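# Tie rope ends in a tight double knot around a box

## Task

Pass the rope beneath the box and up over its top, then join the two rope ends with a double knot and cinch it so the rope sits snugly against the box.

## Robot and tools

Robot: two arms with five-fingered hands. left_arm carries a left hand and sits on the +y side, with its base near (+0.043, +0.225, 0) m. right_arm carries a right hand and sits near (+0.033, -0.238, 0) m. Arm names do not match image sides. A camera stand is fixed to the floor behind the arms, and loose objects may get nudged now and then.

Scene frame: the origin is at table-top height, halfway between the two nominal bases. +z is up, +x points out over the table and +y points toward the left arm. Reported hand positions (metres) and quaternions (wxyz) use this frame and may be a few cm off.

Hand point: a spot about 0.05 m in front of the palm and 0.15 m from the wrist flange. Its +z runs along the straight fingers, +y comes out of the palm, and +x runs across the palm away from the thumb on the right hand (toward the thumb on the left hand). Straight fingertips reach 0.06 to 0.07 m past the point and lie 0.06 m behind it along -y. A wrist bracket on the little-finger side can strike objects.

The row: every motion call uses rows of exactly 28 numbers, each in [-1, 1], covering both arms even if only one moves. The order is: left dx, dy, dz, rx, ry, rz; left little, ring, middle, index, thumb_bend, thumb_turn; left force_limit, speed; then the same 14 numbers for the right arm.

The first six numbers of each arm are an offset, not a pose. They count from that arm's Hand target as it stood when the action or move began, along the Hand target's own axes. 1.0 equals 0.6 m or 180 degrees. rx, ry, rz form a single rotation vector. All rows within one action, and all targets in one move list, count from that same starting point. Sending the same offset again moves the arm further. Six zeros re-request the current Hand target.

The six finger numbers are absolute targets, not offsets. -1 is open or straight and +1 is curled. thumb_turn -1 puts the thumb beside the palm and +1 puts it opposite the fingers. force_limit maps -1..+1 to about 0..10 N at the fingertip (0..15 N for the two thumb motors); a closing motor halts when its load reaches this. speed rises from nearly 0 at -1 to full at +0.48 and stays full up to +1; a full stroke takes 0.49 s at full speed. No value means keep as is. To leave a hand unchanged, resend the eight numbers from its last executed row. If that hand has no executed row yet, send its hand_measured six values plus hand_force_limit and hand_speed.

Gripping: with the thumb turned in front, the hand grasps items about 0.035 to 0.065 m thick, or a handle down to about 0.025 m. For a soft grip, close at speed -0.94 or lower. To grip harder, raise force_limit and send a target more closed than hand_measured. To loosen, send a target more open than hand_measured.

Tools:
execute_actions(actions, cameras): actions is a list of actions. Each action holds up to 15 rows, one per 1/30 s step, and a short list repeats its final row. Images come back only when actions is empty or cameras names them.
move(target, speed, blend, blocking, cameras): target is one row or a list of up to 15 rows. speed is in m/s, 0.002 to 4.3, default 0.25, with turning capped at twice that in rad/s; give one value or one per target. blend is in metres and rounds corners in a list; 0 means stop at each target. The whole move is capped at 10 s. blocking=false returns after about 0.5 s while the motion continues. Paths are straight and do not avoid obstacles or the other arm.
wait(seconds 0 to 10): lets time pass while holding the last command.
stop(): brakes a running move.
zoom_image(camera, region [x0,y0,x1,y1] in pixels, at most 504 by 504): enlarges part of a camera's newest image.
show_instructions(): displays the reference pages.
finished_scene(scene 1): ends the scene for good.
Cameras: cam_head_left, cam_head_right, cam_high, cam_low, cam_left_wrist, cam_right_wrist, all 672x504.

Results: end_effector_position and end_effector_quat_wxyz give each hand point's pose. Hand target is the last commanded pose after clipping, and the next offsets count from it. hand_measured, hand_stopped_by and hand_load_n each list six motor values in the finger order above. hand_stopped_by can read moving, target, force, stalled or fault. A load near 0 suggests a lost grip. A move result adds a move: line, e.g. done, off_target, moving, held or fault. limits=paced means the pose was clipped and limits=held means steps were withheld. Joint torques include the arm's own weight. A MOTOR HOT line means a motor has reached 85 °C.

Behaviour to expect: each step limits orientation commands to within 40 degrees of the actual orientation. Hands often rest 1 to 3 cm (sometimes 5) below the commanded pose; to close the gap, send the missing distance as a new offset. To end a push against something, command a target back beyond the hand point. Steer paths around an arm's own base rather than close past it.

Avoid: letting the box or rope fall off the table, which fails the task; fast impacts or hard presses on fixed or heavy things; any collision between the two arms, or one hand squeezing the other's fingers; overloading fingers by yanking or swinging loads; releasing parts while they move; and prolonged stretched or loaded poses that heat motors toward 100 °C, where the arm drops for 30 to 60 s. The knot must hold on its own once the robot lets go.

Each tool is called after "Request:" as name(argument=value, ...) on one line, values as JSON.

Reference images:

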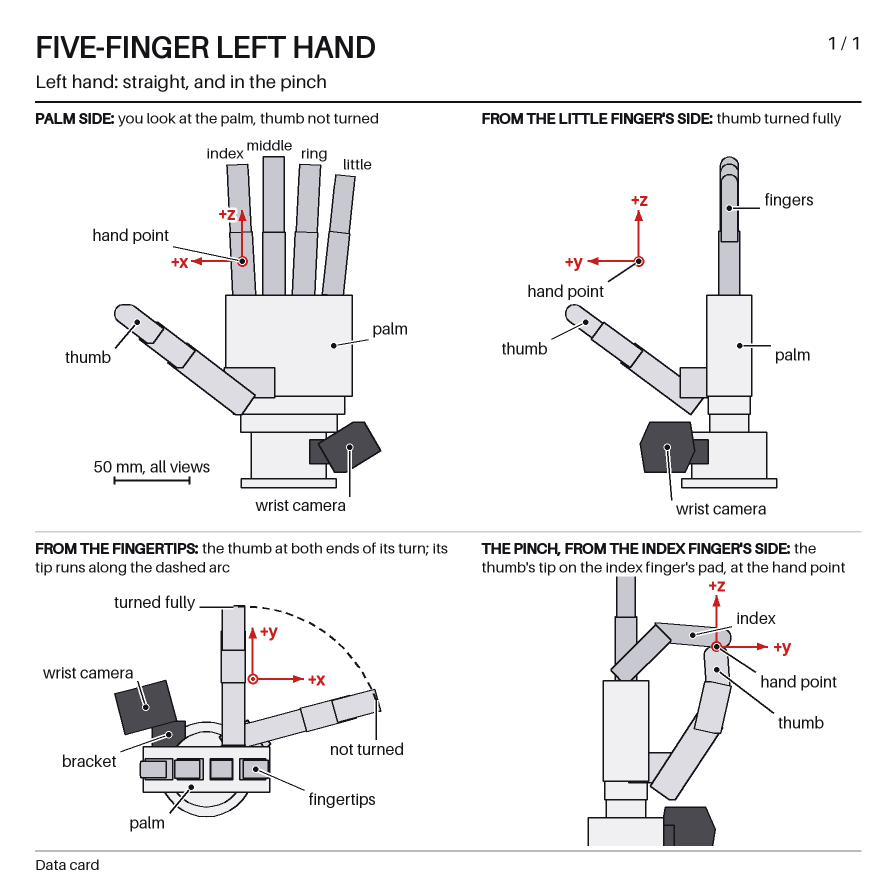

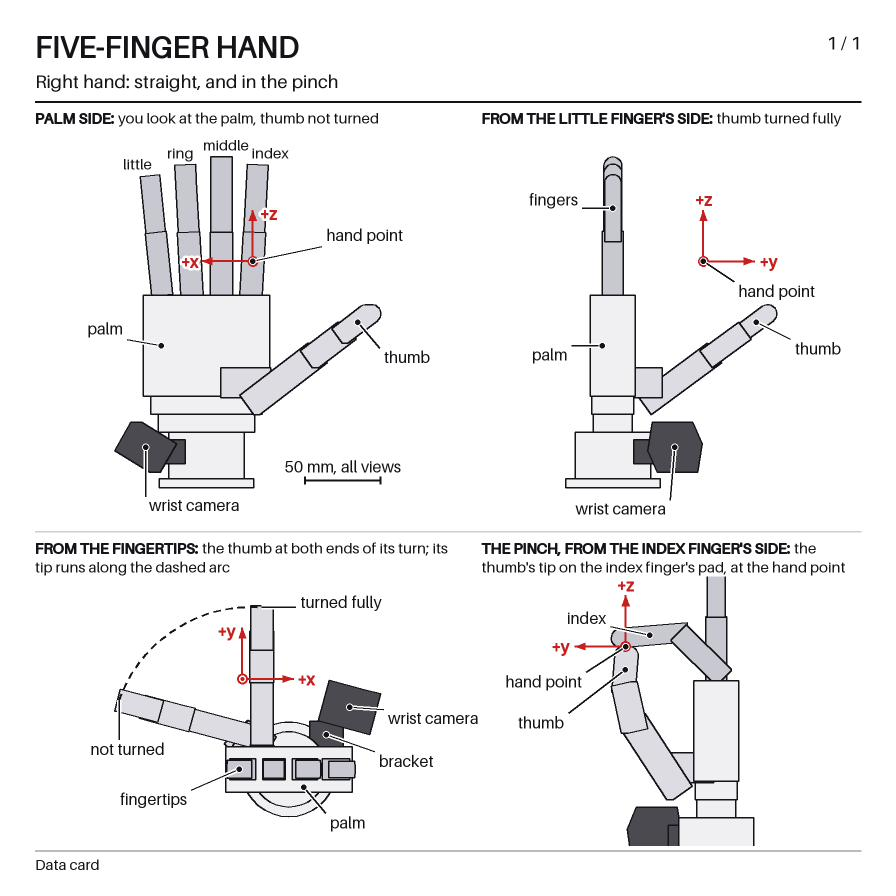

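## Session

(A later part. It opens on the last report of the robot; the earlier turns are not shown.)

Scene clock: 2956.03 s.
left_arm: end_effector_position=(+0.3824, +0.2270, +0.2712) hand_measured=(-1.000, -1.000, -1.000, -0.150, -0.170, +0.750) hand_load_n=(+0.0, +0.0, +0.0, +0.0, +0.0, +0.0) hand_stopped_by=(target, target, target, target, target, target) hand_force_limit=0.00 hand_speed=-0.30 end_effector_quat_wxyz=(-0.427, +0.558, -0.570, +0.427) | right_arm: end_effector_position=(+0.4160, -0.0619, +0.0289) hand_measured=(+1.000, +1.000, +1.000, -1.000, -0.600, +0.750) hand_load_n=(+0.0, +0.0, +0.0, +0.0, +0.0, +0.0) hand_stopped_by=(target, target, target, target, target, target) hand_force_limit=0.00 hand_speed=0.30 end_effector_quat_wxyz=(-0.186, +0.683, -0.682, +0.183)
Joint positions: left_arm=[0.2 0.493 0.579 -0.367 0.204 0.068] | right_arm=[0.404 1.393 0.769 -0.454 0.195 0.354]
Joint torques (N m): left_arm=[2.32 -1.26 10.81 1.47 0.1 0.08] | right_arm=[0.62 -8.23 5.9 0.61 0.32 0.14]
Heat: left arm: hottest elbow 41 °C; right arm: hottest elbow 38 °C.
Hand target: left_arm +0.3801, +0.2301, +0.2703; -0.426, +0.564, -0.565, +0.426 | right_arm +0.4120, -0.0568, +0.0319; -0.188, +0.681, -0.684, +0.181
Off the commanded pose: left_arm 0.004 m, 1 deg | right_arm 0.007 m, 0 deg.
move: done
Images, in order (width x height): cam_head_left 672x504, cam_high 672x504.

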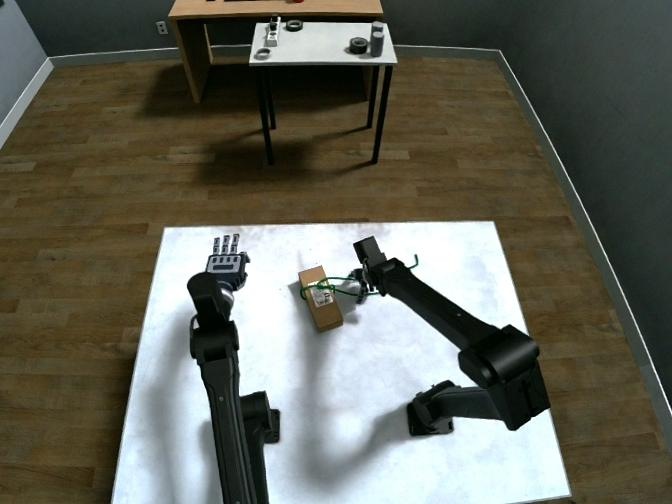

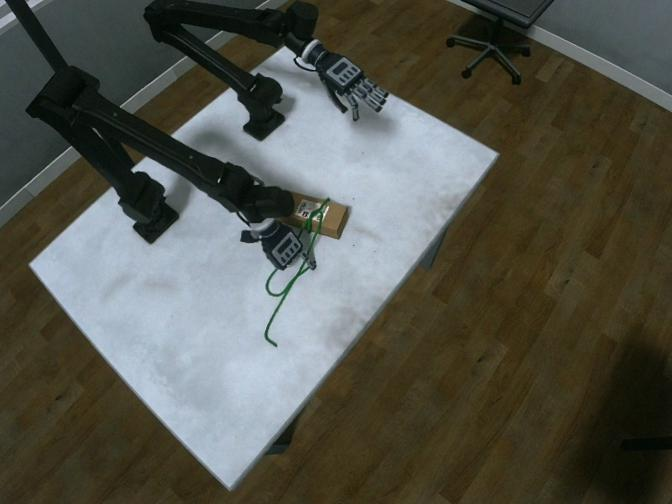

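Request:
move(target=[[0,0,0,0,0,0,-1,-1,-1,-0.15,-0.17,0.75,0,-0.3,0,-0.0667,-0.1155,0,0,0,1,1,1,-1,-0.6,0.75,0,0.3],[0,0,0,0,0,0,-1,-1,-1,-0.15,-0.17,0.75,0,-0.3,0.2167,-0.09,-0.155,0.2444,0,0,-1,-1,-1,-0.15,-0.17,0.75,0,0.3]], speed=[0.1,0.3], blend=[0.01,0], cameras=["cam_high","cam_head_left","cam_right_wrist","cam_head_right"])

Request:
zoom_image(camera="cam_high", region=[220, 170, 380, 360])

Request:
zoom_image(camera="cam_head_left", region=[290, 220, 470, 350])

Scene clock: 2964.77 s.
left_arm: end_effector_position=(+0.3824, +0.2270, +0.2712) hand_measured=(-1.000, -1.000, -1.000, -0.150, -0.170, +0.750) hand_load_n=(+0.0, +0.0, +0.0, +0.0, +0.0, +0.0) hand_stopped_by=(target, target, target, target, target, target) hand_force_limit=0.00 hand_speed=-0.30 end_effector_quat_wxyz=(-0.427, +0.558, -0.570, +0.427) | right_arm: end_effector_position=(+0.4090, -0.1822, +0.1354) hand_measured=(-1.000, -1.000, -1.000, -0.150, -0.170, +0.750) hand_load_n=(+0.0, +0.0, -0.5, +0.0, +0.5, +0.5) hand_stopped_by=(target, target, target, target, target, target) hand_force_limit=0.00 hand_speed=0.30 end_effector_quat_wxyz=(-0.430, +0.564, -0.571, +0.414)
Joint positions: left_arm=[0.2 0.493 0.579 -0.367 0.204 0.068] | right_arm=[0.102 0.769 0.299 0.177 0.087 0.051]
Joint torques (N m): left_arm=[2.32 -1.32 10.81 1.46 0.1 0.08] | right_arm=[-2.08 -0.97 7.08 2.78 -0.03 -0.19]
Heat: left arm: hottest elbow 41 °C; right arm: hottest elbow 38 °C.
Hand target: left_arm +0.3801, +0.2301, +0.2703; -0.426, +0.564, -0.565, +0.426 | right_arm +0.4118, -0.1881, +0.1381; -0.429, +0.561, -0.566, +0.424
Off the commanded pose: left_arm 0.004 m, 1 deg | right_arm 0.007 m, 1 deg.
move: done
Images, in order (width x height): cam_head_left 672x504, cam_head_right 672x504, cam_high 672x504, cam_right_wrist 672x504.

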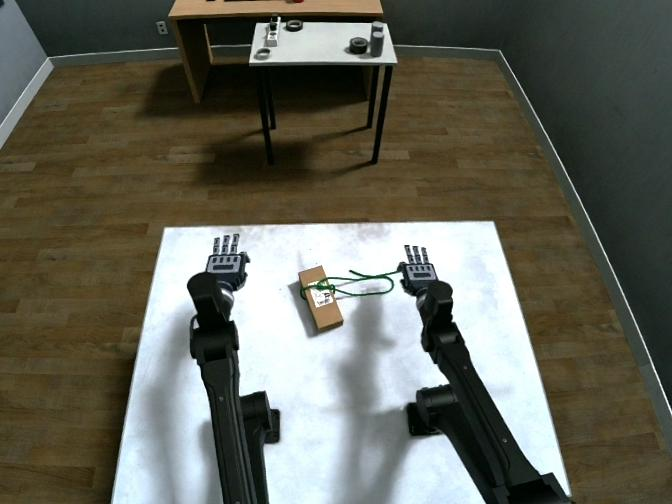

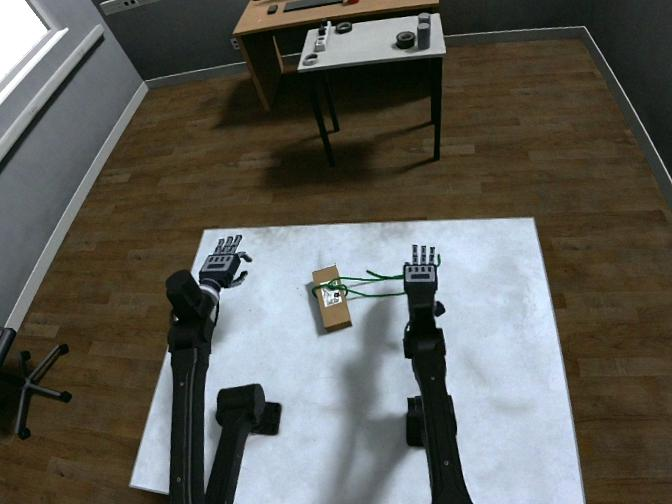

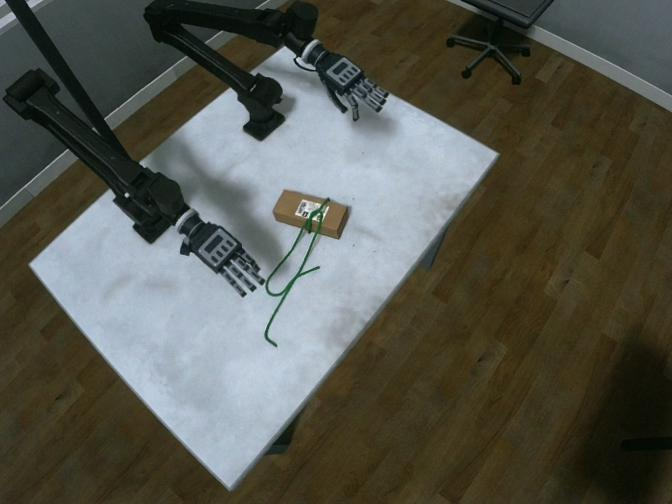

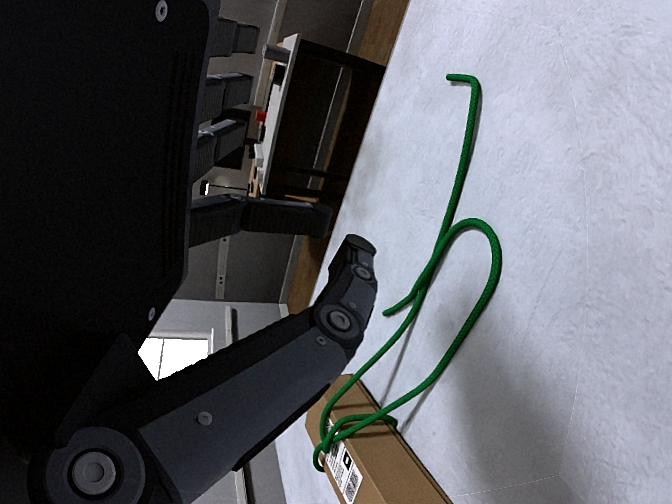

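Scaled by 2.653 from the camera's 672x504 image, which has a finer 960x720 frame.

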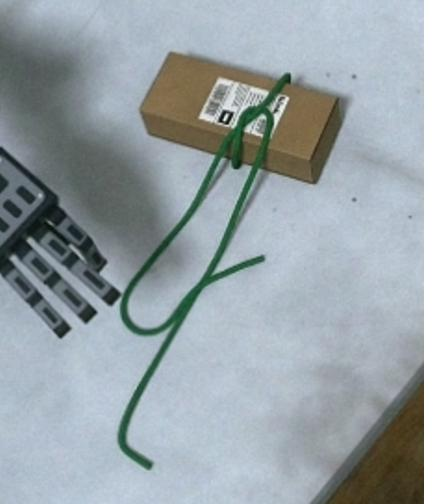

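Scaled by 2.800 from the camera's 672x504 image, which has a finer 960x720 frame.

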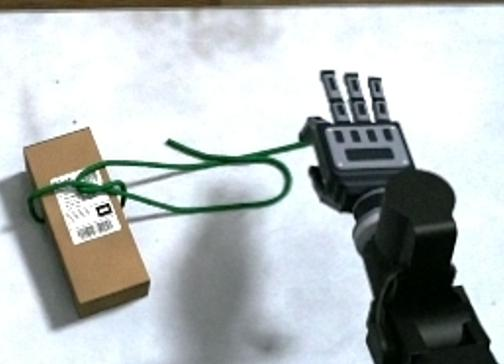

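Request:
move(target=[[0,0,0,0,0,0,-1,-1,-1,-0.15,-0.17,0.75,0,-0.3,-0.2183,0.0938,0.0962,0,-0.1068,-0.0307,-1,-1,-1,-0.08,-0.17,0.75,0,-0.3]], speed=0.15, cameras=["cam_high","cam_right_wrist"])

Request:
zoom_image(camera="cam_high", region=[240, 170, 360, 300])

Scene clock: 2986.57 s.
left_arm: end_effector_position=(+0.3824, +0.2270, +0.2712) hand_measured=(-1.000, -1.000, -1.000, -0.150, -0.170, +0.750) hand_load_n=(+0.0, +0.0, +0.0, +0.0, +0.0, +0.0) hand_stopped_by=(target, target, target, target, target, target) hand_force_limit=0.00 hand_speed=-0.30 end_effector_quat_wxyz=(-0.427, +0.558, -0.570, +0.427) | right_arm: end_effector_position=(+0.4362, -0.0677, +0.0533) hand_measured=(-1.000, -1.000, -1.000, -0.080, -0.170, +0.750) hand_load_n=(-0.5, +0.0, +0.0, +0.0, +0.0, +0.0) hand_stopped_by=(target, target, target, target, target, target) hand_force_limit=0.00 hand_speed=-0.30 end_effector_quat_wxyz=(-0.481, +0.654, -0.479, +0.333)
Joint positions: left_arm=[0.2 0.493 0.579 -0.367 0.204 0.068] | right_arm=[0.32 1.315 0.322 0.673 -0.011 0.023]
Joint torques (N m): left_arm=[2.32 -1.2 10.82 1.46 0.1 0.08] | right_arm=[0.62 -4.13 7.45 2.82 -0.05 -0.23]
Heat: left arm: hottest elbow 41 °C; right arm: hottest elbow 38 °C.
Hand target: left_arm +0.3801, +0.2301, +0.2703; -0.426, +0.564, -0.565, +0.426 | right_arm +0.4521, -0.0563, +0.0697; -0.497, +0.651, -0.459, +0.344
Off the commanded pose: left_arm 0.004 m, 1 deg | right_arm 0.025 m, 3 deg.
move: off_target (right_arm)
Images, in order (width x height): cam_high 672x504, cam_right_wrist 672x504.

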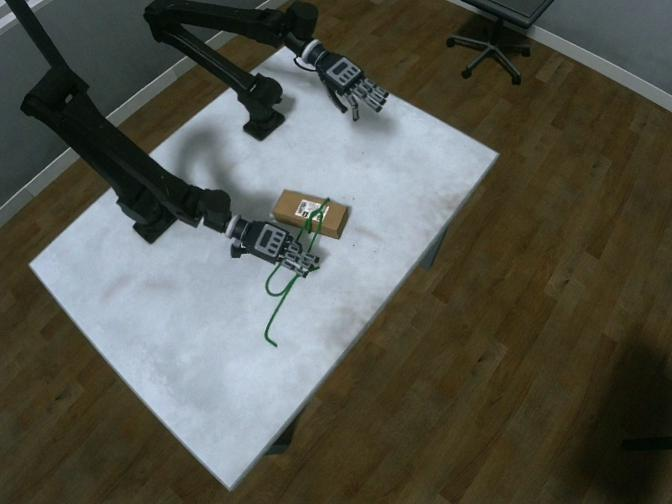

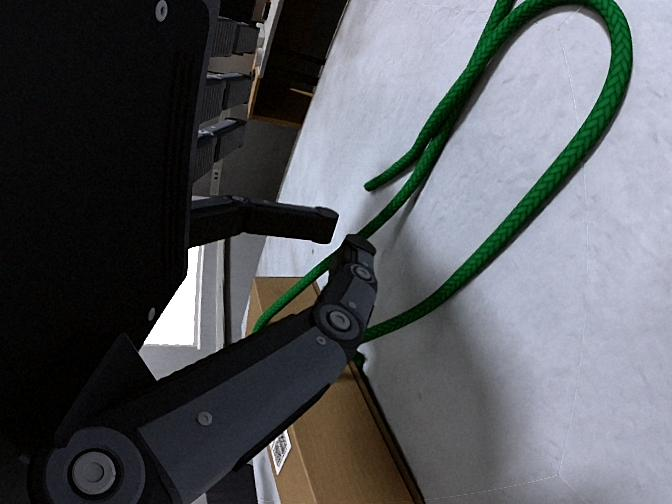

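Scaled by 3.877 from the camera's 672x504 image, which has a finer 960x720 frame.

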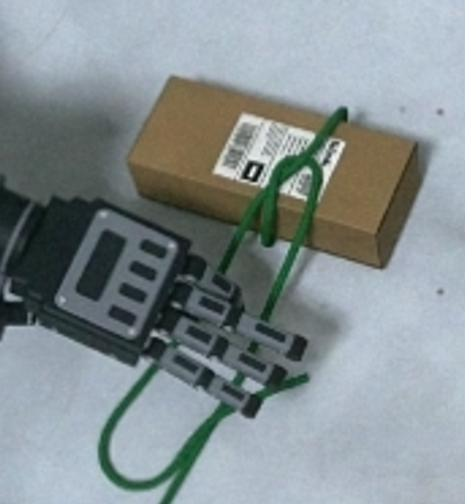

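Request:
move(target=[[0,0,0,0,0,0,-1,-1,-1,-0.15,-0.17,0.75,0,-0.3,-0.0159,0.0195,0.0632,0,0,0,-1,-1,-1,-0.05,-0.17,0.75,0,-0.3]], speed=0.08, cameras=["cam_high","cam_right_wrist"])

Request:
zoom_image(camera="cam_high", region=[240, 170, 360, 300])

Scene clock: 3010.00 s.
left_arm: end_effector_position=(+0.3824, +0.2270, +0.2712) hand_measured=(-1.000, -1.000, -1.000, -0.150, -0.170, +0.750) hand_load_n=(+0.0, +0.0, +0.0, +0.0, +0.0, +0.0) hand_stopped_by=(target, target, target, target, target, target) hand_force_limit=0.00 hand_speed=-0.30 end_effector_quat_wxyz=(-0.427, +0.558, -0.570, +0.427) | right_arm: end_effector_position=(+0.4658, -0.0476, +0.0349) hand_measured=(-1.000, -1.000, -1.000, -0.050, -0.170, +0.750) hand_load_n=(+0.0, +0.0, -0.5, +0.0, +0.0, +0.0) hand_stopped_by=(target, target, target, target, target, target) hand_force_limit=0.00 hand_speed=-0.30 end_effector_quat_wxyz=(-0.482, +0.656, -0.474, +0.335)
Joint positions: left_arm=[0.2 0.493 0.579 -0.367 0.204 0.068] | right_arm=[0.351 1.487 0.397 0.774 0.013 0.023]
Joint torques (N m): left_arm=[2.26 -1.2 10.81 1.46 0.1 0.08] | right_arm=[0.67 -5.54 6.69 2.65 0.18 -0.12]
Heat: left arm: hottest elbow 41 °C; right arm: hottest elbow 38 °C.
Hand target: left_arm +0.3801, +0.2301, +0.2703; -0.426, +0.564, -0.565, +0.426 | right_arm +0.4801, -0.0359, +0.0481; -0.497, +0.651, -0.459, +0.344
Off the commanded pose: left_arm 0.004 m, 1 deg | right_arm 0.023 m, 3 deg.
move: off_target (right_arm)
Images, in order (width x height): cam_high 672x504, cam_right_wrist 672x504.

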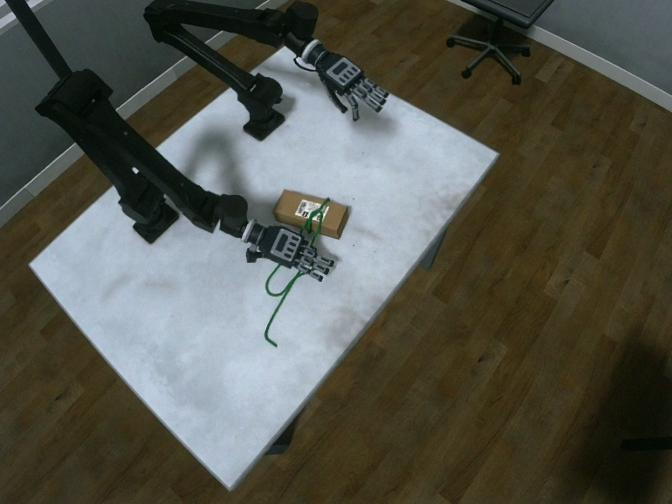

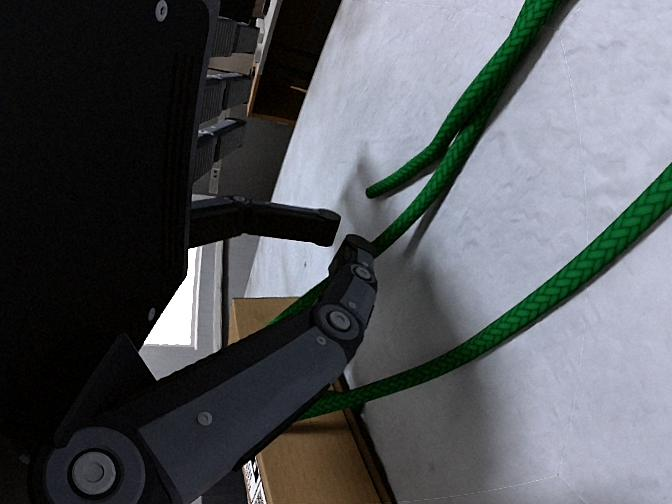

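Scaled by 3.877 from the camera's 672x504 image, which has a finer 960x720 frame.

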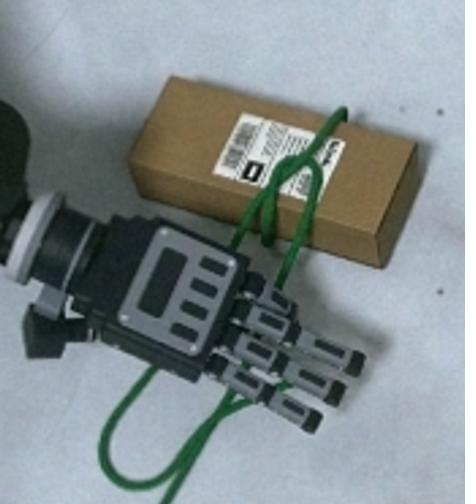

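Request:
move(target=[[0,0,0,0,0,0,-1,-1,-1,-0.15,-0.17,0.75,0,-0.3,0.0065,0.0313,0.0177,0,0,0,-1,-1,-1,-0.05,-0.17,0.75,0,-0.3]], speed=0.05, cameras=["cam_right_wrist"])

Request:
zoom_image(camera="cam_right_wrist", region=[220, 100, 480, 400])

Scene clock: 3021.57 s.
left_arm: end_effector_position=(+0.3824, +0.2270, +0.2712) hand_measured=(-1.000, -1.000, -1.000, -0.150, -0.170, +0.750) hand_load_n=(+0.0, +0.0, +0.0, +0.0, +0.0, +0.0) hand_stopped_by=(target, target, target, target, target, target) hand_force_limit=0.00 hand_speed=-0.30 end_effector_quat_wxyz=(-0.427, +0.558, -0.570, +0.427) | right_arm: end_effector_position=(+0.4715, -0.0443, +0.0160) hand_measured=(-1.000, -1.000, -1.000, -0.050, -0.170, +0.750) hand_load_n=(+0.0, -0.5, +0.0, +0.0, +0.5, +0.0) hand_stopped_by=(target, target, target, target, target, target) hand_force_limit=0.00 hand_speed=-0.30 end_effector_quat_wxyz=(-0.484, +0.656, -0.472, +0.334)
Joint positions: left_arm=[0.2 0.493 0.579 -0.367 0.204 0.068] | right_arm=[0.351 1.584 0.406 0.865 0.008 0.023]
Joint torques (N m): left_arm=[2.37 -1.14 10.78 1.47 0.1 0.08] | right_arm=[-0.44 -6.48 5.91 2.69 -0.06 -0.15]
Heat: left arm: hottest elbow 41 °C; right arm: hottest elbow 38 °C.
Hand target: left_arm +0.3801, +0.2301, +0.2703; -0.426, +0.564, -0.565, +0.426 | right_arm +0.4864, -0.0376, +0.0272; -0.497, +0.651, -0.459, +0.344
Off the commanded pose: left_arm 0.004 m, 1 deg | right_arm 0.020 m, 2 deg.
move: off_target (right_arm)
Images, in order (width x height): cam_right_wrist 672x504.

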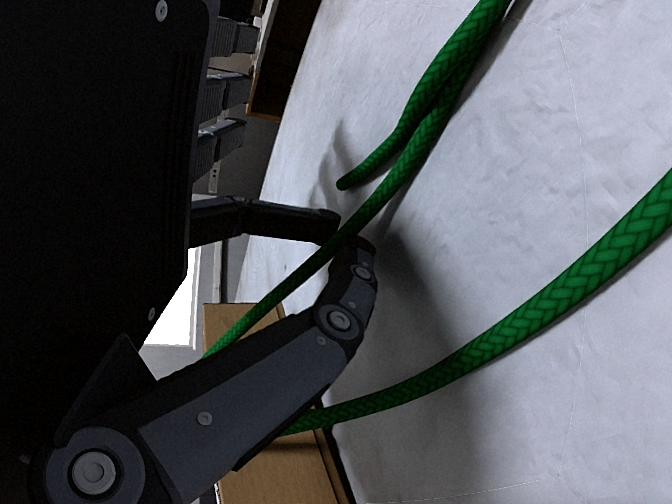

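Scaled by 1.680 from the camera's 672x504 image, which has a finer 960x720 frame.

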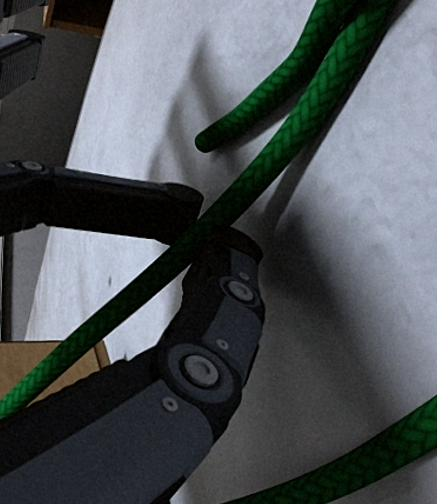

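Request:
move(target=[[0,0,0,0,0,0,-1,-1,-1,-0.15,-0.17,0.75,0,-0.3,0,0.001,0,0,0,0,-1,-1,-1,0.4,-0.17,0.75,-0.2,-0.5]], speed=0.05)

Request:
move(target=[[0,0,0,0,0,0,-1,-1,-1,-0.15,-0.17,0.75,0,-0.3,0,0,0,0,0,0,-1,-1,-1,0.41,0.0,0.75,-0.1,-0.5]], speed=0.05, cameras=["cam_right_wrist"])

Request:
zoom_image(camera="cam_right_wrist", region=[220, 100, 480, 400])

Scene clock: 3029.17 s.
left_arm: end_effector_position=(+0.3824, +0.2270, +0.2712) hand_measured=(-1.000, -1.000, -1.000, -0.150, -0.170, +0.750) hand_load_n=(+0.0, -0.5, +0.0, +0.0, +0.0, +0.0) hand_stopped_by=(target, target, target, target, target, target) hand_force_limit=0.00 hand_speed=-0.30 end_effector_quat_wxyz=(-0.427, +0.558, -0.570, +0.427) | right_arm: end_effector_position=(+0.4717, -0.0443, +0.0158) hand_measured=(-1.000, -1.000, -1.000, +0.262, -0.172, +0.750) hand_load_n=(+0.0, +0.0, +0.0, +11.5, +9.5, -1.5) hand_stopped_by=(target, target, target, force, target, target) hand_force_limit=-0.20 hand_speed=-0.50 end_effector_quat_wxyz=(-0.485, +0.656, -0.472, +0.334)
Joint positions: left_arm=[0.2 0.493 0.579 -0.367 0.204 0.068] | right_arm=[0.351 1.586 0.406 0.869 0.008 0.023]
Joint torques (N m): left_arm=[2.32 -1.26 10.8 1.44 0.1 0.08] | right_arm=[-0.44 -6.77 5.87 2.81 -0.06 -0.15]
Heat: left arm: hottest elbow 41 °C; right arm: hottest elbow 38 °C.
Hand target: left_arm +0.3801, +0.2301, +0.2703; -0.426, +0.564, -0.565, +0.426 | right_arm +0.4863, -0.0377, +0.0267; -0.497, +0.651, -0.459, +0.344
Off the commanded pose: left_arm 0.004 m, 1 deg | right_arm 0.019 m, 2 deg.
move: off_target (right_arm)

Scene clock: 3029.67 s.
left_arm: end_effector_position=(+0.3824, +0.2270, +0.2712) hand_measured=(-1.000, -1.000, -1.000, -0.150, -0.170, +0.750) hand_load_n=(+0.0, -0.5, +0.0, +0.0, +0.0, +0.0) hand_stopped_by=(target, target, target, target, target, target) hand_force_limit=0.00 hand_speed=-0.30 end_effector_quat_wxyz=(-0.427, +0.558, -0.570, +0.427) | right_arm: end_effector_position=(+0.4717, -0.0443, +0.0158) hand_measured=(-1.000, -1.000, -1.000, +0.262, -0.172, +0.750) hand_load_n=(+0.0, +0.0, +0.0, +11.5, +9.5, -1.5) hand_stopped_by=(target, target, target, force, force, target) hand_force_limit=-0.10 hand_speed=-0.50 end_effector_quat_wxyz=(-0.485, +0.656, -0.472, +0.334)
Joint positions: left_arm=[0.2 0.493 0.579 -0.367 0.204 0.068] | right_arm=[0.351 1.586 0.406 0.869 0.008 0.023]
Joint torques (N m): left_arm=[2.32 -1.2 10.82 1.46 0.1 0.08] | right_arm=[-0.44 -6.42 5.87 2.8 -0.06 -0.15]
Heat: left arm: hottest elbow 41 °C; right arm: hottest elbow 38 °C.
Hand target: left_arm +0.3801, +0.2301, +0.2703; -0.426, +0.564, -0.565, +0.426 | right_arm +0.4862, -0.0377, +0.0267; -0.497, +0.651, -0.459, +0.344
Off the commanded pose: left_arm 0.004 m, 1 deg | right_arm 0.019 m, 2 deg.
move: off_target (right_arm)
Images, in order (width x height): cam_right_wrist 672x504.

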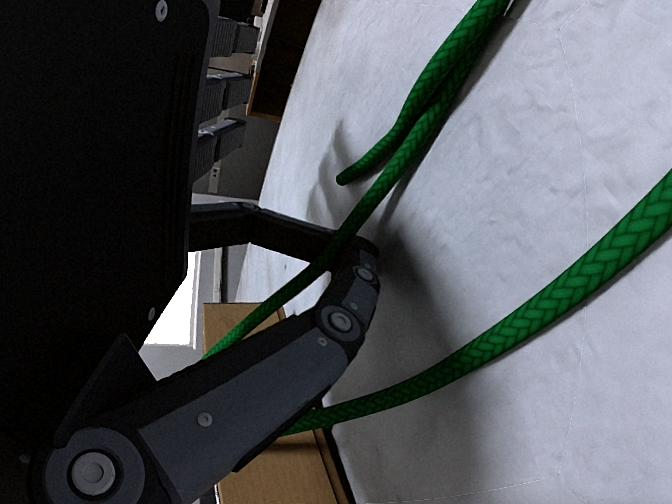

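Scaled by 1.680 from the camera's 672x504 image, which has a finer 960x720 frame.

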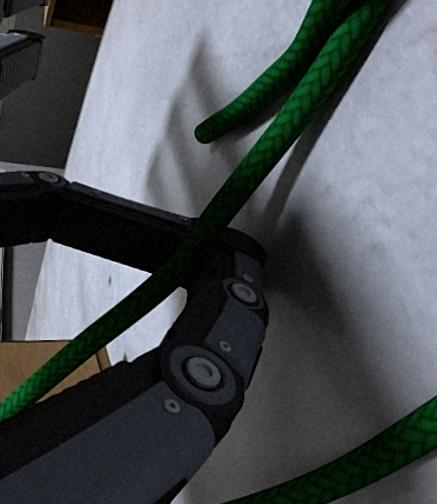

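Request:
move(target=[[0,0,0,0,0,0,-1,-1,-1,-0.15,-0.17,0.75,0,-0.3,0,-0.001,0,0,0,0,-1,-1,-1,-0.15,-0.17,0.75,0,-0.3],[0,0,0,0,0,0,-1,-1,-1,-0.15,-0.17,0.75,0,-0.3,0,-0.0192,-0.0055,0,0,0,-1,-1,-1,-0.15,-0.17,0.75,0,-0.3]], speed=0.05, cameras=["cam_right_wrist"])

Request:
zoom_image(camera="cam_right_wrist", region=[220, 100, 480, 400])

Scene clock: 3037.97 s.
left_arm: end_effector_position=(+0.3824, +0.2270, +0.2712) hand_measured=(-1.000, -1.000, -1.000, -0.150, -0.170, +0.750) hand_load_n=(+0.0, +0.0, +0.0, +0.0, +0.0, +0.0) hand_stopped_by=(target, target, target, target, target, target) hand_force_limit=0.00 hand_speed=-0.30 end_effector_quat_wxyz=(-0.427, +0.558, -0.570, +0.427) | right_arm: end_effector_position=(+0.4734, -0.0436, +0.0255) hand_measured=(-1.000, -1.000, -1.000, -0.150, -0.170, +0.750) hand_load_n=(+0.0, -0.5, +0.0, +0.0, +0.0, +0.0) hand_stopped_by=(target, target, target, target, force, target) hand_force_limit=0.00 hand_speed=-0.30 end_effector_quat_wxyz=(-0.488, +0.654, -0.470, +0.336)
Joint positions: left_arm=[0.2 0.493 0.579 -0.367 0.204 0.068] | right_arm=[0.351 1.556 0.409 0.846 0.008 0.023]
Joint torques (N m): left_arm=[2.26 -1.2 10.82 1.46 0.1 0.08] | right_arm=[-0.5 -7.65 6.15 1.5 -0.06 -0.15]
Heat: left arm: hottest elbow 41 °C; right arm: hottest elbow 38 °C.
Hand target: left_arm +0.3801, +0.2301, +0.2703; -0.426, +0.564, -0.565, +0.426 | right_arm +0.4862, -0.0378, +0.0387; -0.497, +0.651, -0.459, +0.344
Off the commanded pose: left_arm 0.004 m, 1 deg | right_arm 0.019 m, 2 deg.
move: off_target (right_arm)
Images, in order (width x height): cam_right_wrist 672x504.

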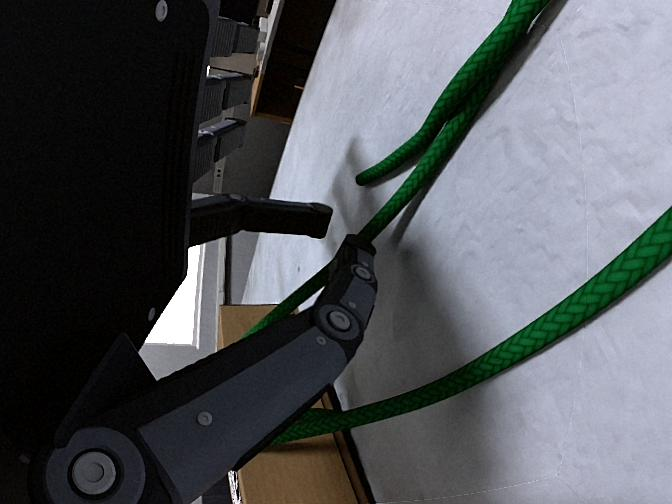

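Scaled by 1.680 from the camera's 672x504 image, which has a finer 960x720 frame.

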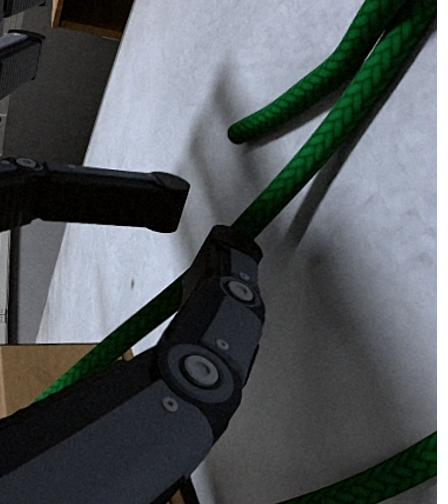

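Request:
move(target=[[0,0,0,0,0,0,-1,-1,-1,-0.15,-0.17,0.75,0,-0.3,0,0.0096,0.0028,0,0,0,-1,-1,-1,-0.05,-0.17,0.75,0,-0.3]], speed=0.05, cameras=["cam_right_wrist"])

Request:
zoom_image(camera="cam_right_wrist", region=[220, 100, 480, 400])

Scene clock: 3043.33 s.
left_arm: end_effector_position=(+0.3824, +0.2270, +0.2712) hand_measured=(-1.000, -1.000, -1.000, -0.150, -0.170, +0.750) hand_load_n=(+0.0, +0.0, +0.0, +0.0, +0.0, +0.0) hand_stopped_by=(target, target, target, target, target, target) hand_force_limit=0.00 hand_speed=-0.30 end_effector_quat_wxyz=(-0.427, +0.558, -0.570, +0.427) | right_arm: end_effector_position=(+0.4727, -0.0438, +0.0223) hand_measured=(-1.000, -1.000, -1.000, -0.050, -0.170, +0.750) hand_load_n=(+0.0, +0.0, +0.0, +0.0, +0.0, +0.0) hand_stopped_by=(target, target, target, target, force, target) hand_force_limit=0.00 hand_speed=-0.30 end_effector_quat_wxyz=(-0.486, +0.655, -0.471, +0.335)
Joint positions: left_arm=[0.2 0.493 0.579 -0.367 0.204 0.068] | right_arm=[0.351 1.563 0.409 0.846 0.008 0.023]
Joint torques (N m): left_arm=[2.32 -1.26 10.81 1.46 0.11 0.08] | right_arm=[-0.44 -6.42 5.94 2.65 -0.05 -0.15]
Heat: left arm: hottest elbow 41 °C; right arm: hottest elbow 37 °C.
Hand target: left_arm +0.3801, +0.2301, +0.2703; -0.426, +0.564, -0.565, +0.426 | right_arm +0.4862, -0.0377, +0.0326; -0.497, +0.651, -0.459, +0.344
Off the commanded pose: left_arm 0.004 m, 1 deg | right_arm 0.018 m, 2 deg.
move: off_target (right_arm)
Images, in order (width x height): cam_right_wrist 672x504.

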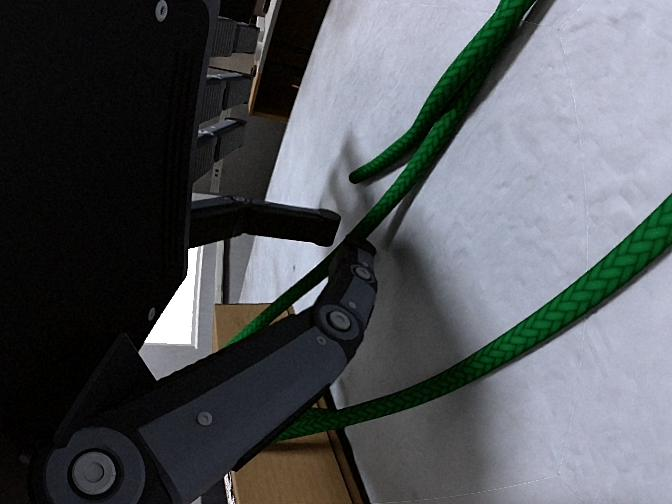

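Scaled by 1.680 from the camera's 672x504 image, which has a finer 960x720 frame.

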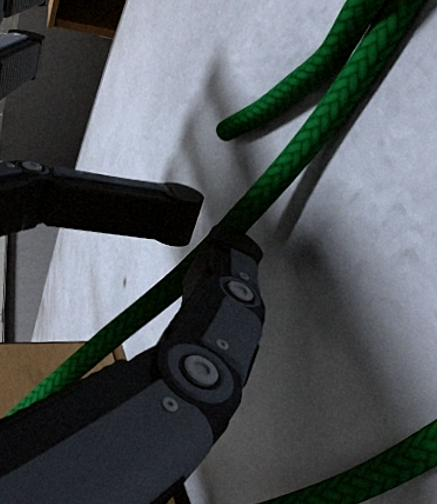

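Request:
move(target=[[0,0,0,0,0,0,-1,-1,-1,-0.15,-0.17,0.75,0,-0.3,0,0.001,0,0,0,0,-1,-1,-1,0.4,-0.17,0.75,-0.2,-0.5]], speed=0.05, cameras=["cam_right_wrist"])

Request:
zoom_image(camera="cam_right_wrist", region=[220, 100, 480, 400])

Scene clock: 3047.33 s.
left_arm: end_effector_position=(+0.3824, +0.2270, +0.2712) hand_measured=(-1.000, -1.000, -1.000, -0.150, -0.170, +0.750) hand_load_n=(+0.0, +0.0, +0.0, +0.0, +0.0, +0.0) hand_stopped_by=(target, target, target, target, target, target) hand_force_limit=0.00 hand_speed=-0.30 end_effector_quat_wxyz=(-0.427, +0.558, -0.570, +0.427) | right_arm: end_effector_position=(+0.4726, -0.0438, +0.0220) hand_measured=(-1.000, -1.000, -1.000, +0.210, -0.172, +0.750) hand_load_n=(+0.0, +0.0, +0.0, +15.0, +8.5, +0.5) hand_stopped_by=(target, target, target, force, force, target) hand_force_limit=-0.20 hand_speed=-0.50 end_effector_quat_wxyz=(-0.486, +0.655, -0.471, +0.335)
Joint positions: left_arm=[0.2 0.493 0.579 -0.367 0.204 0.068] | right_arm=[0.351 1.563 0.409 0.846 0.008 0.023]
Joint torques (N m): left_arm=[2.37 -1.2 10.8 1.46 0.1 0.08] | right_arm=[-0.44 -6.12 5.89 2.76 -0.05 -0.15]
Heat: left arm: hottest elbow 41 °C; right arm: hottest elbow 37 °C.
Hand target: left_arm +0.3801, +0.2301, +0.2703; -0.426, +0.564, -0.565, +0.426 | right_arm +0.4861, -0.0378, +0.0320; -0.497, +0.651, -0.459, +0.344
Off the commanded pose: left_arm 0.004 m, 1 deg | right_arm 0.018 m, 2 deg.
move: off_target (right_arm)
Images, in order (width x height): cam_right_wrist 672x504.

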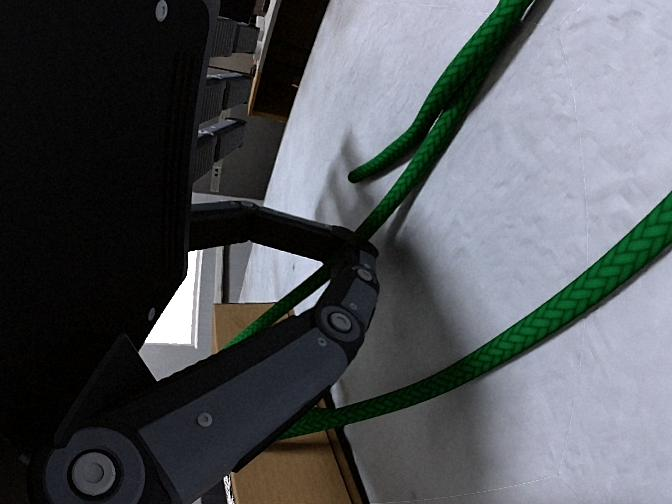

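Scaled by 1.680 from the camera's 672x504 image, which has a finer 960x720 frame.

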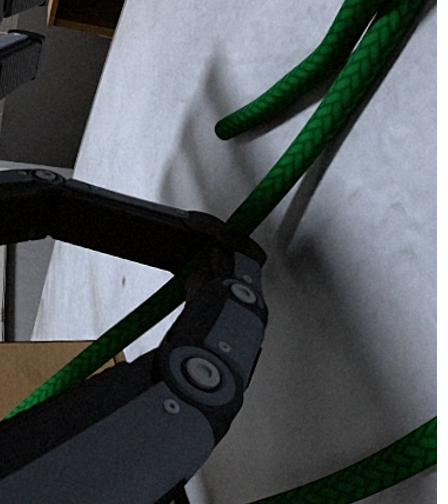

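Request:
move(target=[[0,0,0,0,0,0,-1,-1,-1,-0.15,-0.17,0.75,0,-0.3,0,-0.0721,-0.0207,0,0,0,-1,-1,-1,0.4,-0.17,0.75,-0.2,-0.5],[0,0,0,0,0,0,-1,-1,-1,-0.15,-0.17,0.75,0,-0.3,0.0447,-0.1126,0.1206,0,0,0,-1,-1,-1,0.4,-0.17,0.75,-0.2,-0.5]], speed=0.08, blend=[0.01,0], cameras=["cam_high","cam_right_wrist","cam_head_left"])

Request:
zoom_image(camera="cam_high", region=[240, 170, 370, 350])

Request:
zoom_image(camera="cam_head_left", region=[290, 220, 470, 350])

Scene clock: 3070.23 s.
left_arm: end_effector_position=(+0.3824, +0.2270, +0.2712) hand_measured=(-1.000, -1.000, -1.000, -0.150, -0.170, +0.750) hand_load_n=(+0.0, +0.5, +0.0, +0.0, +0.0, +0.0) hand_stopped_by=(target, target, target, target, target, target) hand_force_limit=0.00 hand_speed=-0.30 end_effector_quat_wxyz=(-0.427, +0.558, -0.570, +0.427) | right_arm: end_effector_position=(+0.5597, -0.0298, +0.0677) hand_measured=(-1.000, -1.000, -1.000, +0.210, -0.172, +0.750) hand_load_n=(+0.0, +0.0, +0.0, +15.0, +8.0, +0.5) hand_stopped_by=(target, target, target, force, force, target) hand_force_limit=-0.20 hand_speed=-0.50 end_effector_quat_wxyz=(-0.496, +0.654, -0.465, +0.333)
Joint positions: left_arm=[0.2 0.493 0.579 -0.367 0.204 0.068] | right_arm=[0.3 1.592 0.664 0.636 -0.058 0.01]
Joint torques (N m): left_arm=[2.32 -1.14 10.81 1.44 0.1 0.07] | right_arm=[-2.02 -8.41 8.06 1.51 -0.06 -0.19]
Heat: left arm: hottest elbow 41 °C; right arm: hottest elbow 37 °C.
Hand target: left_arm +0.3801, +0.2301, +0.2703; -0.426, +0.564, -0.565, +0.426 | right_arm +0.5779, -0.0334, +0.0775; -0.497, +0.651, -0.459, +0.345
Off the commanded pose: left_arm 0.004 m, 1 deg | right_arm 0.021 m, 2 deg.
move: off_target (right_arm)
Images, in order (width x height): cam_head_left 672x504, cam_high 672x504, cam_right_wrist 672x504.

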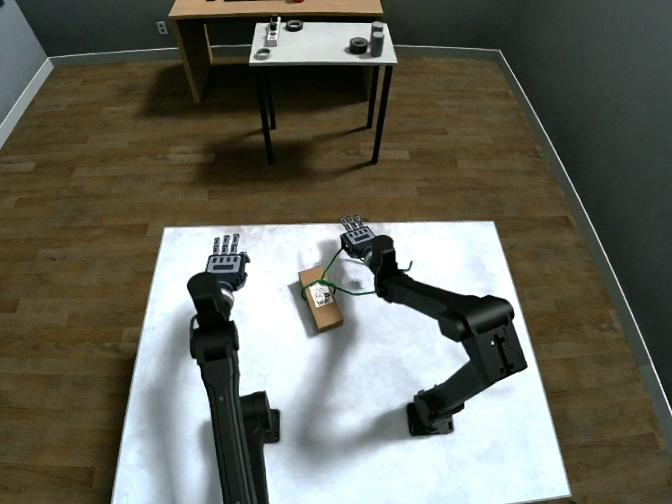

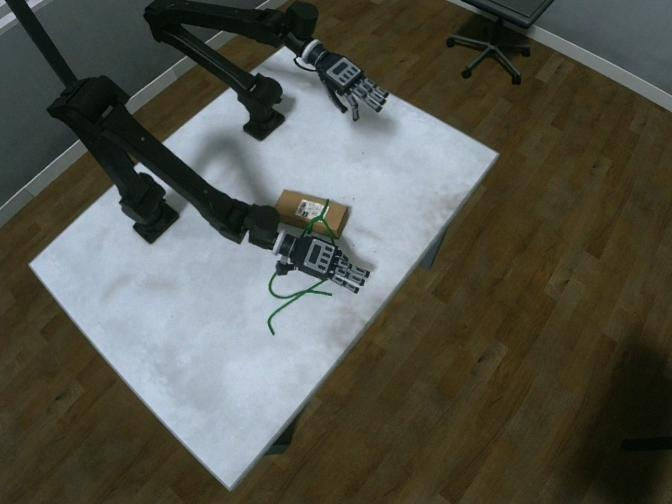

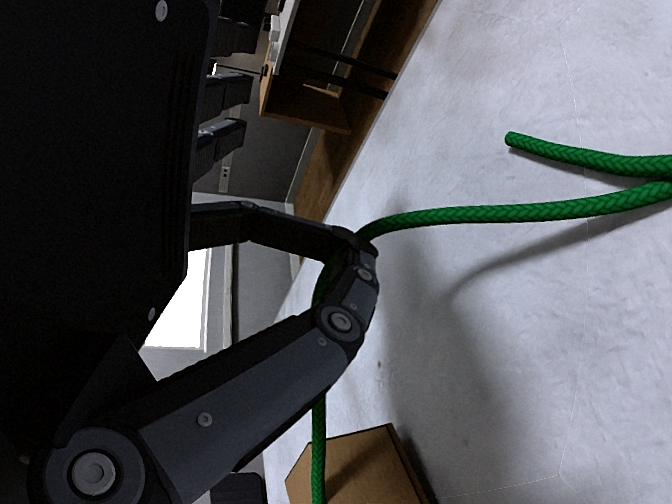

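Scaled by 2.800 from the camera's 672x504 image, which has a finer 960x720 frame.

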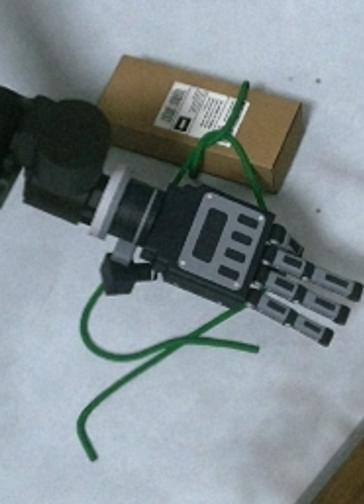

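Scaled by 2.800 from the camera's 672x504 image, which has a finer 960x720 frame.

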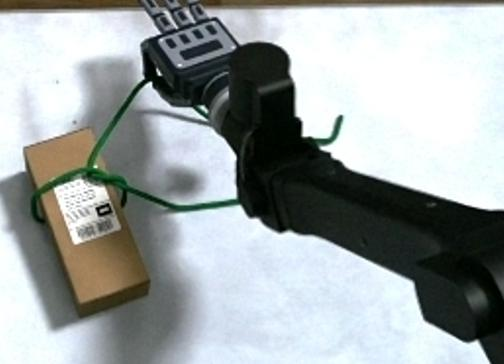

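Request:
move(target=[[0,0,0,0,0,0,-1,-1,-1,-0.15,-0.17,0.75,0,-0.3,-0.0561,0.0367,-0.1277,0,0,0,-1,-1,-1,0.4,-0.17,0.75,-0.2,-0.5],[0,0,0,0,0,0,-1,-1,-1,-0.15,-0.17,0.75,0,-0.3,-0.0561,0.1095,-0.1067,0,0,0,-1,-1,-1,0.4,-0.17,0.75,-0.2,-0.5],[0,0,0,0,0,0,-1,-1,-1,-0.15,-0.17,0.75,0,-0.3,-0.0561,0.1105,-0.1067,0,0,0,-1,-1,-1,-0.15,-0.17,0.75,0,-0.3]], speed=0.1, blend=[0.01,0,0], cameras=["cam_high","cam_right_wrist","cam_head_left"])

Scene clock: 3171.80 s.
left_arm: end_effector_position=(+0.3824, +0.2270, +0.2712) hand_measured=(-1.000, -1.000, -1.000, -0.150, -0.170, +0.750) hand_load_n=(+0.0, +0.0, +0.0, +0.0, +0.0, +0.0) hand_stopped_by=(target, target, target, target, target, target) hand_force_limit=0.00 hand_speed=-0.30 end_effector_quat_wxyz=(-0.427, +0.558, -0.570, +0.427) | right_arm: end_effector_position=(+0.4931, -0.0353, +0.0306) hand_measured=(-1.000, -1.000, -1.000, -0.150, -0.170, +0.750) hand_load_n=(+0.0, +0.0, +0.0, +0.0, +0.0, +0.0) hand_stopped_by=(target, target, target, target, force, target) hand_force_limit=0.00 hand_speed=-0.30 end_effector_quat_wxyz=(-0.491, +0.652, -0.463, +0.346)
Joint positions: left_arm=[0.2 0.493 0.579 -0.367 0.204 0.068] | right_arm=[0.36 1.586 0.461 0.842 0.021 0.01]
Joint torques (N m): left_arm=[2.37 -1.2 10.81 1.47 0.1 0.08] | right_arm=[0.67 -6.95 4.08 2.81 0.18 0.01]
Heat: left arm: hottest elbow 41 °C; right arm: hottest elbow 38 °C.
Hand target: left_arm +0.3801, +0.2301, +0.2703; -0.426, +0.564, -0.565, +0.426 | right_arm +0.4916, -0.0284, +0.0311; -0.497, +0.651, -0.459, +0.344
Off the commanded pose: left_arm 0.004 m, 1 deg | right_arm 0.007 m, 1 deg.
move: done
Images, in order (width x height): cam_head_left 672x504, cam_high 672x504, cam_right_wrist 672x504.

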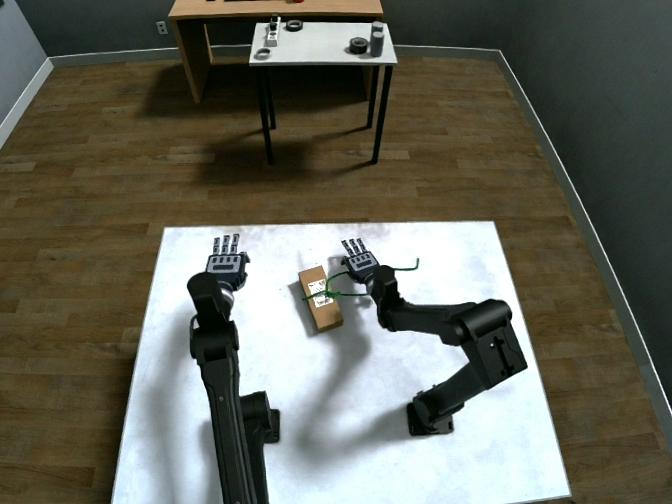

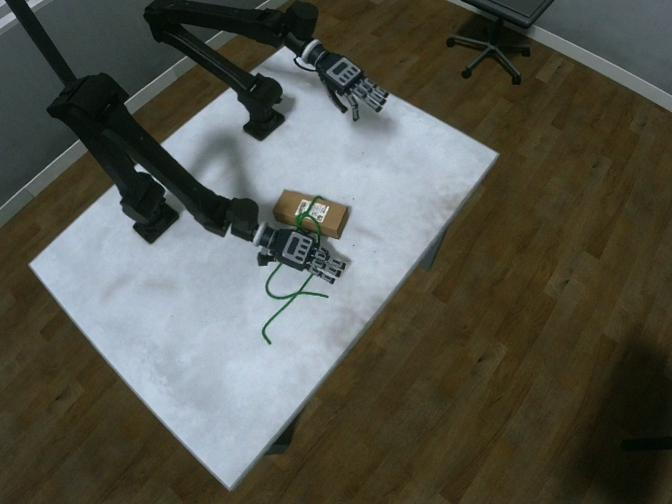

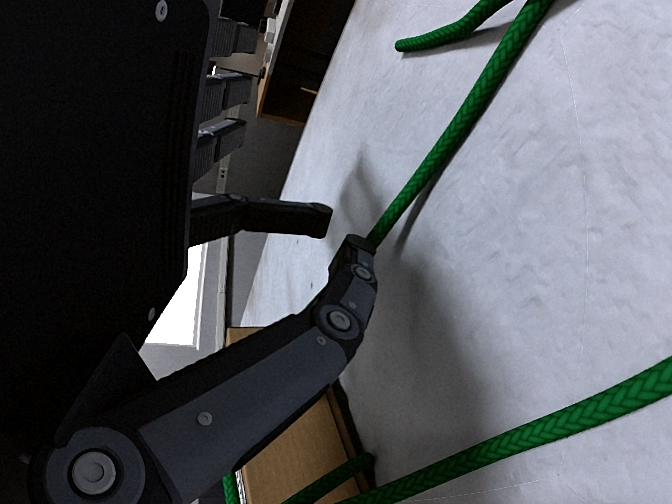

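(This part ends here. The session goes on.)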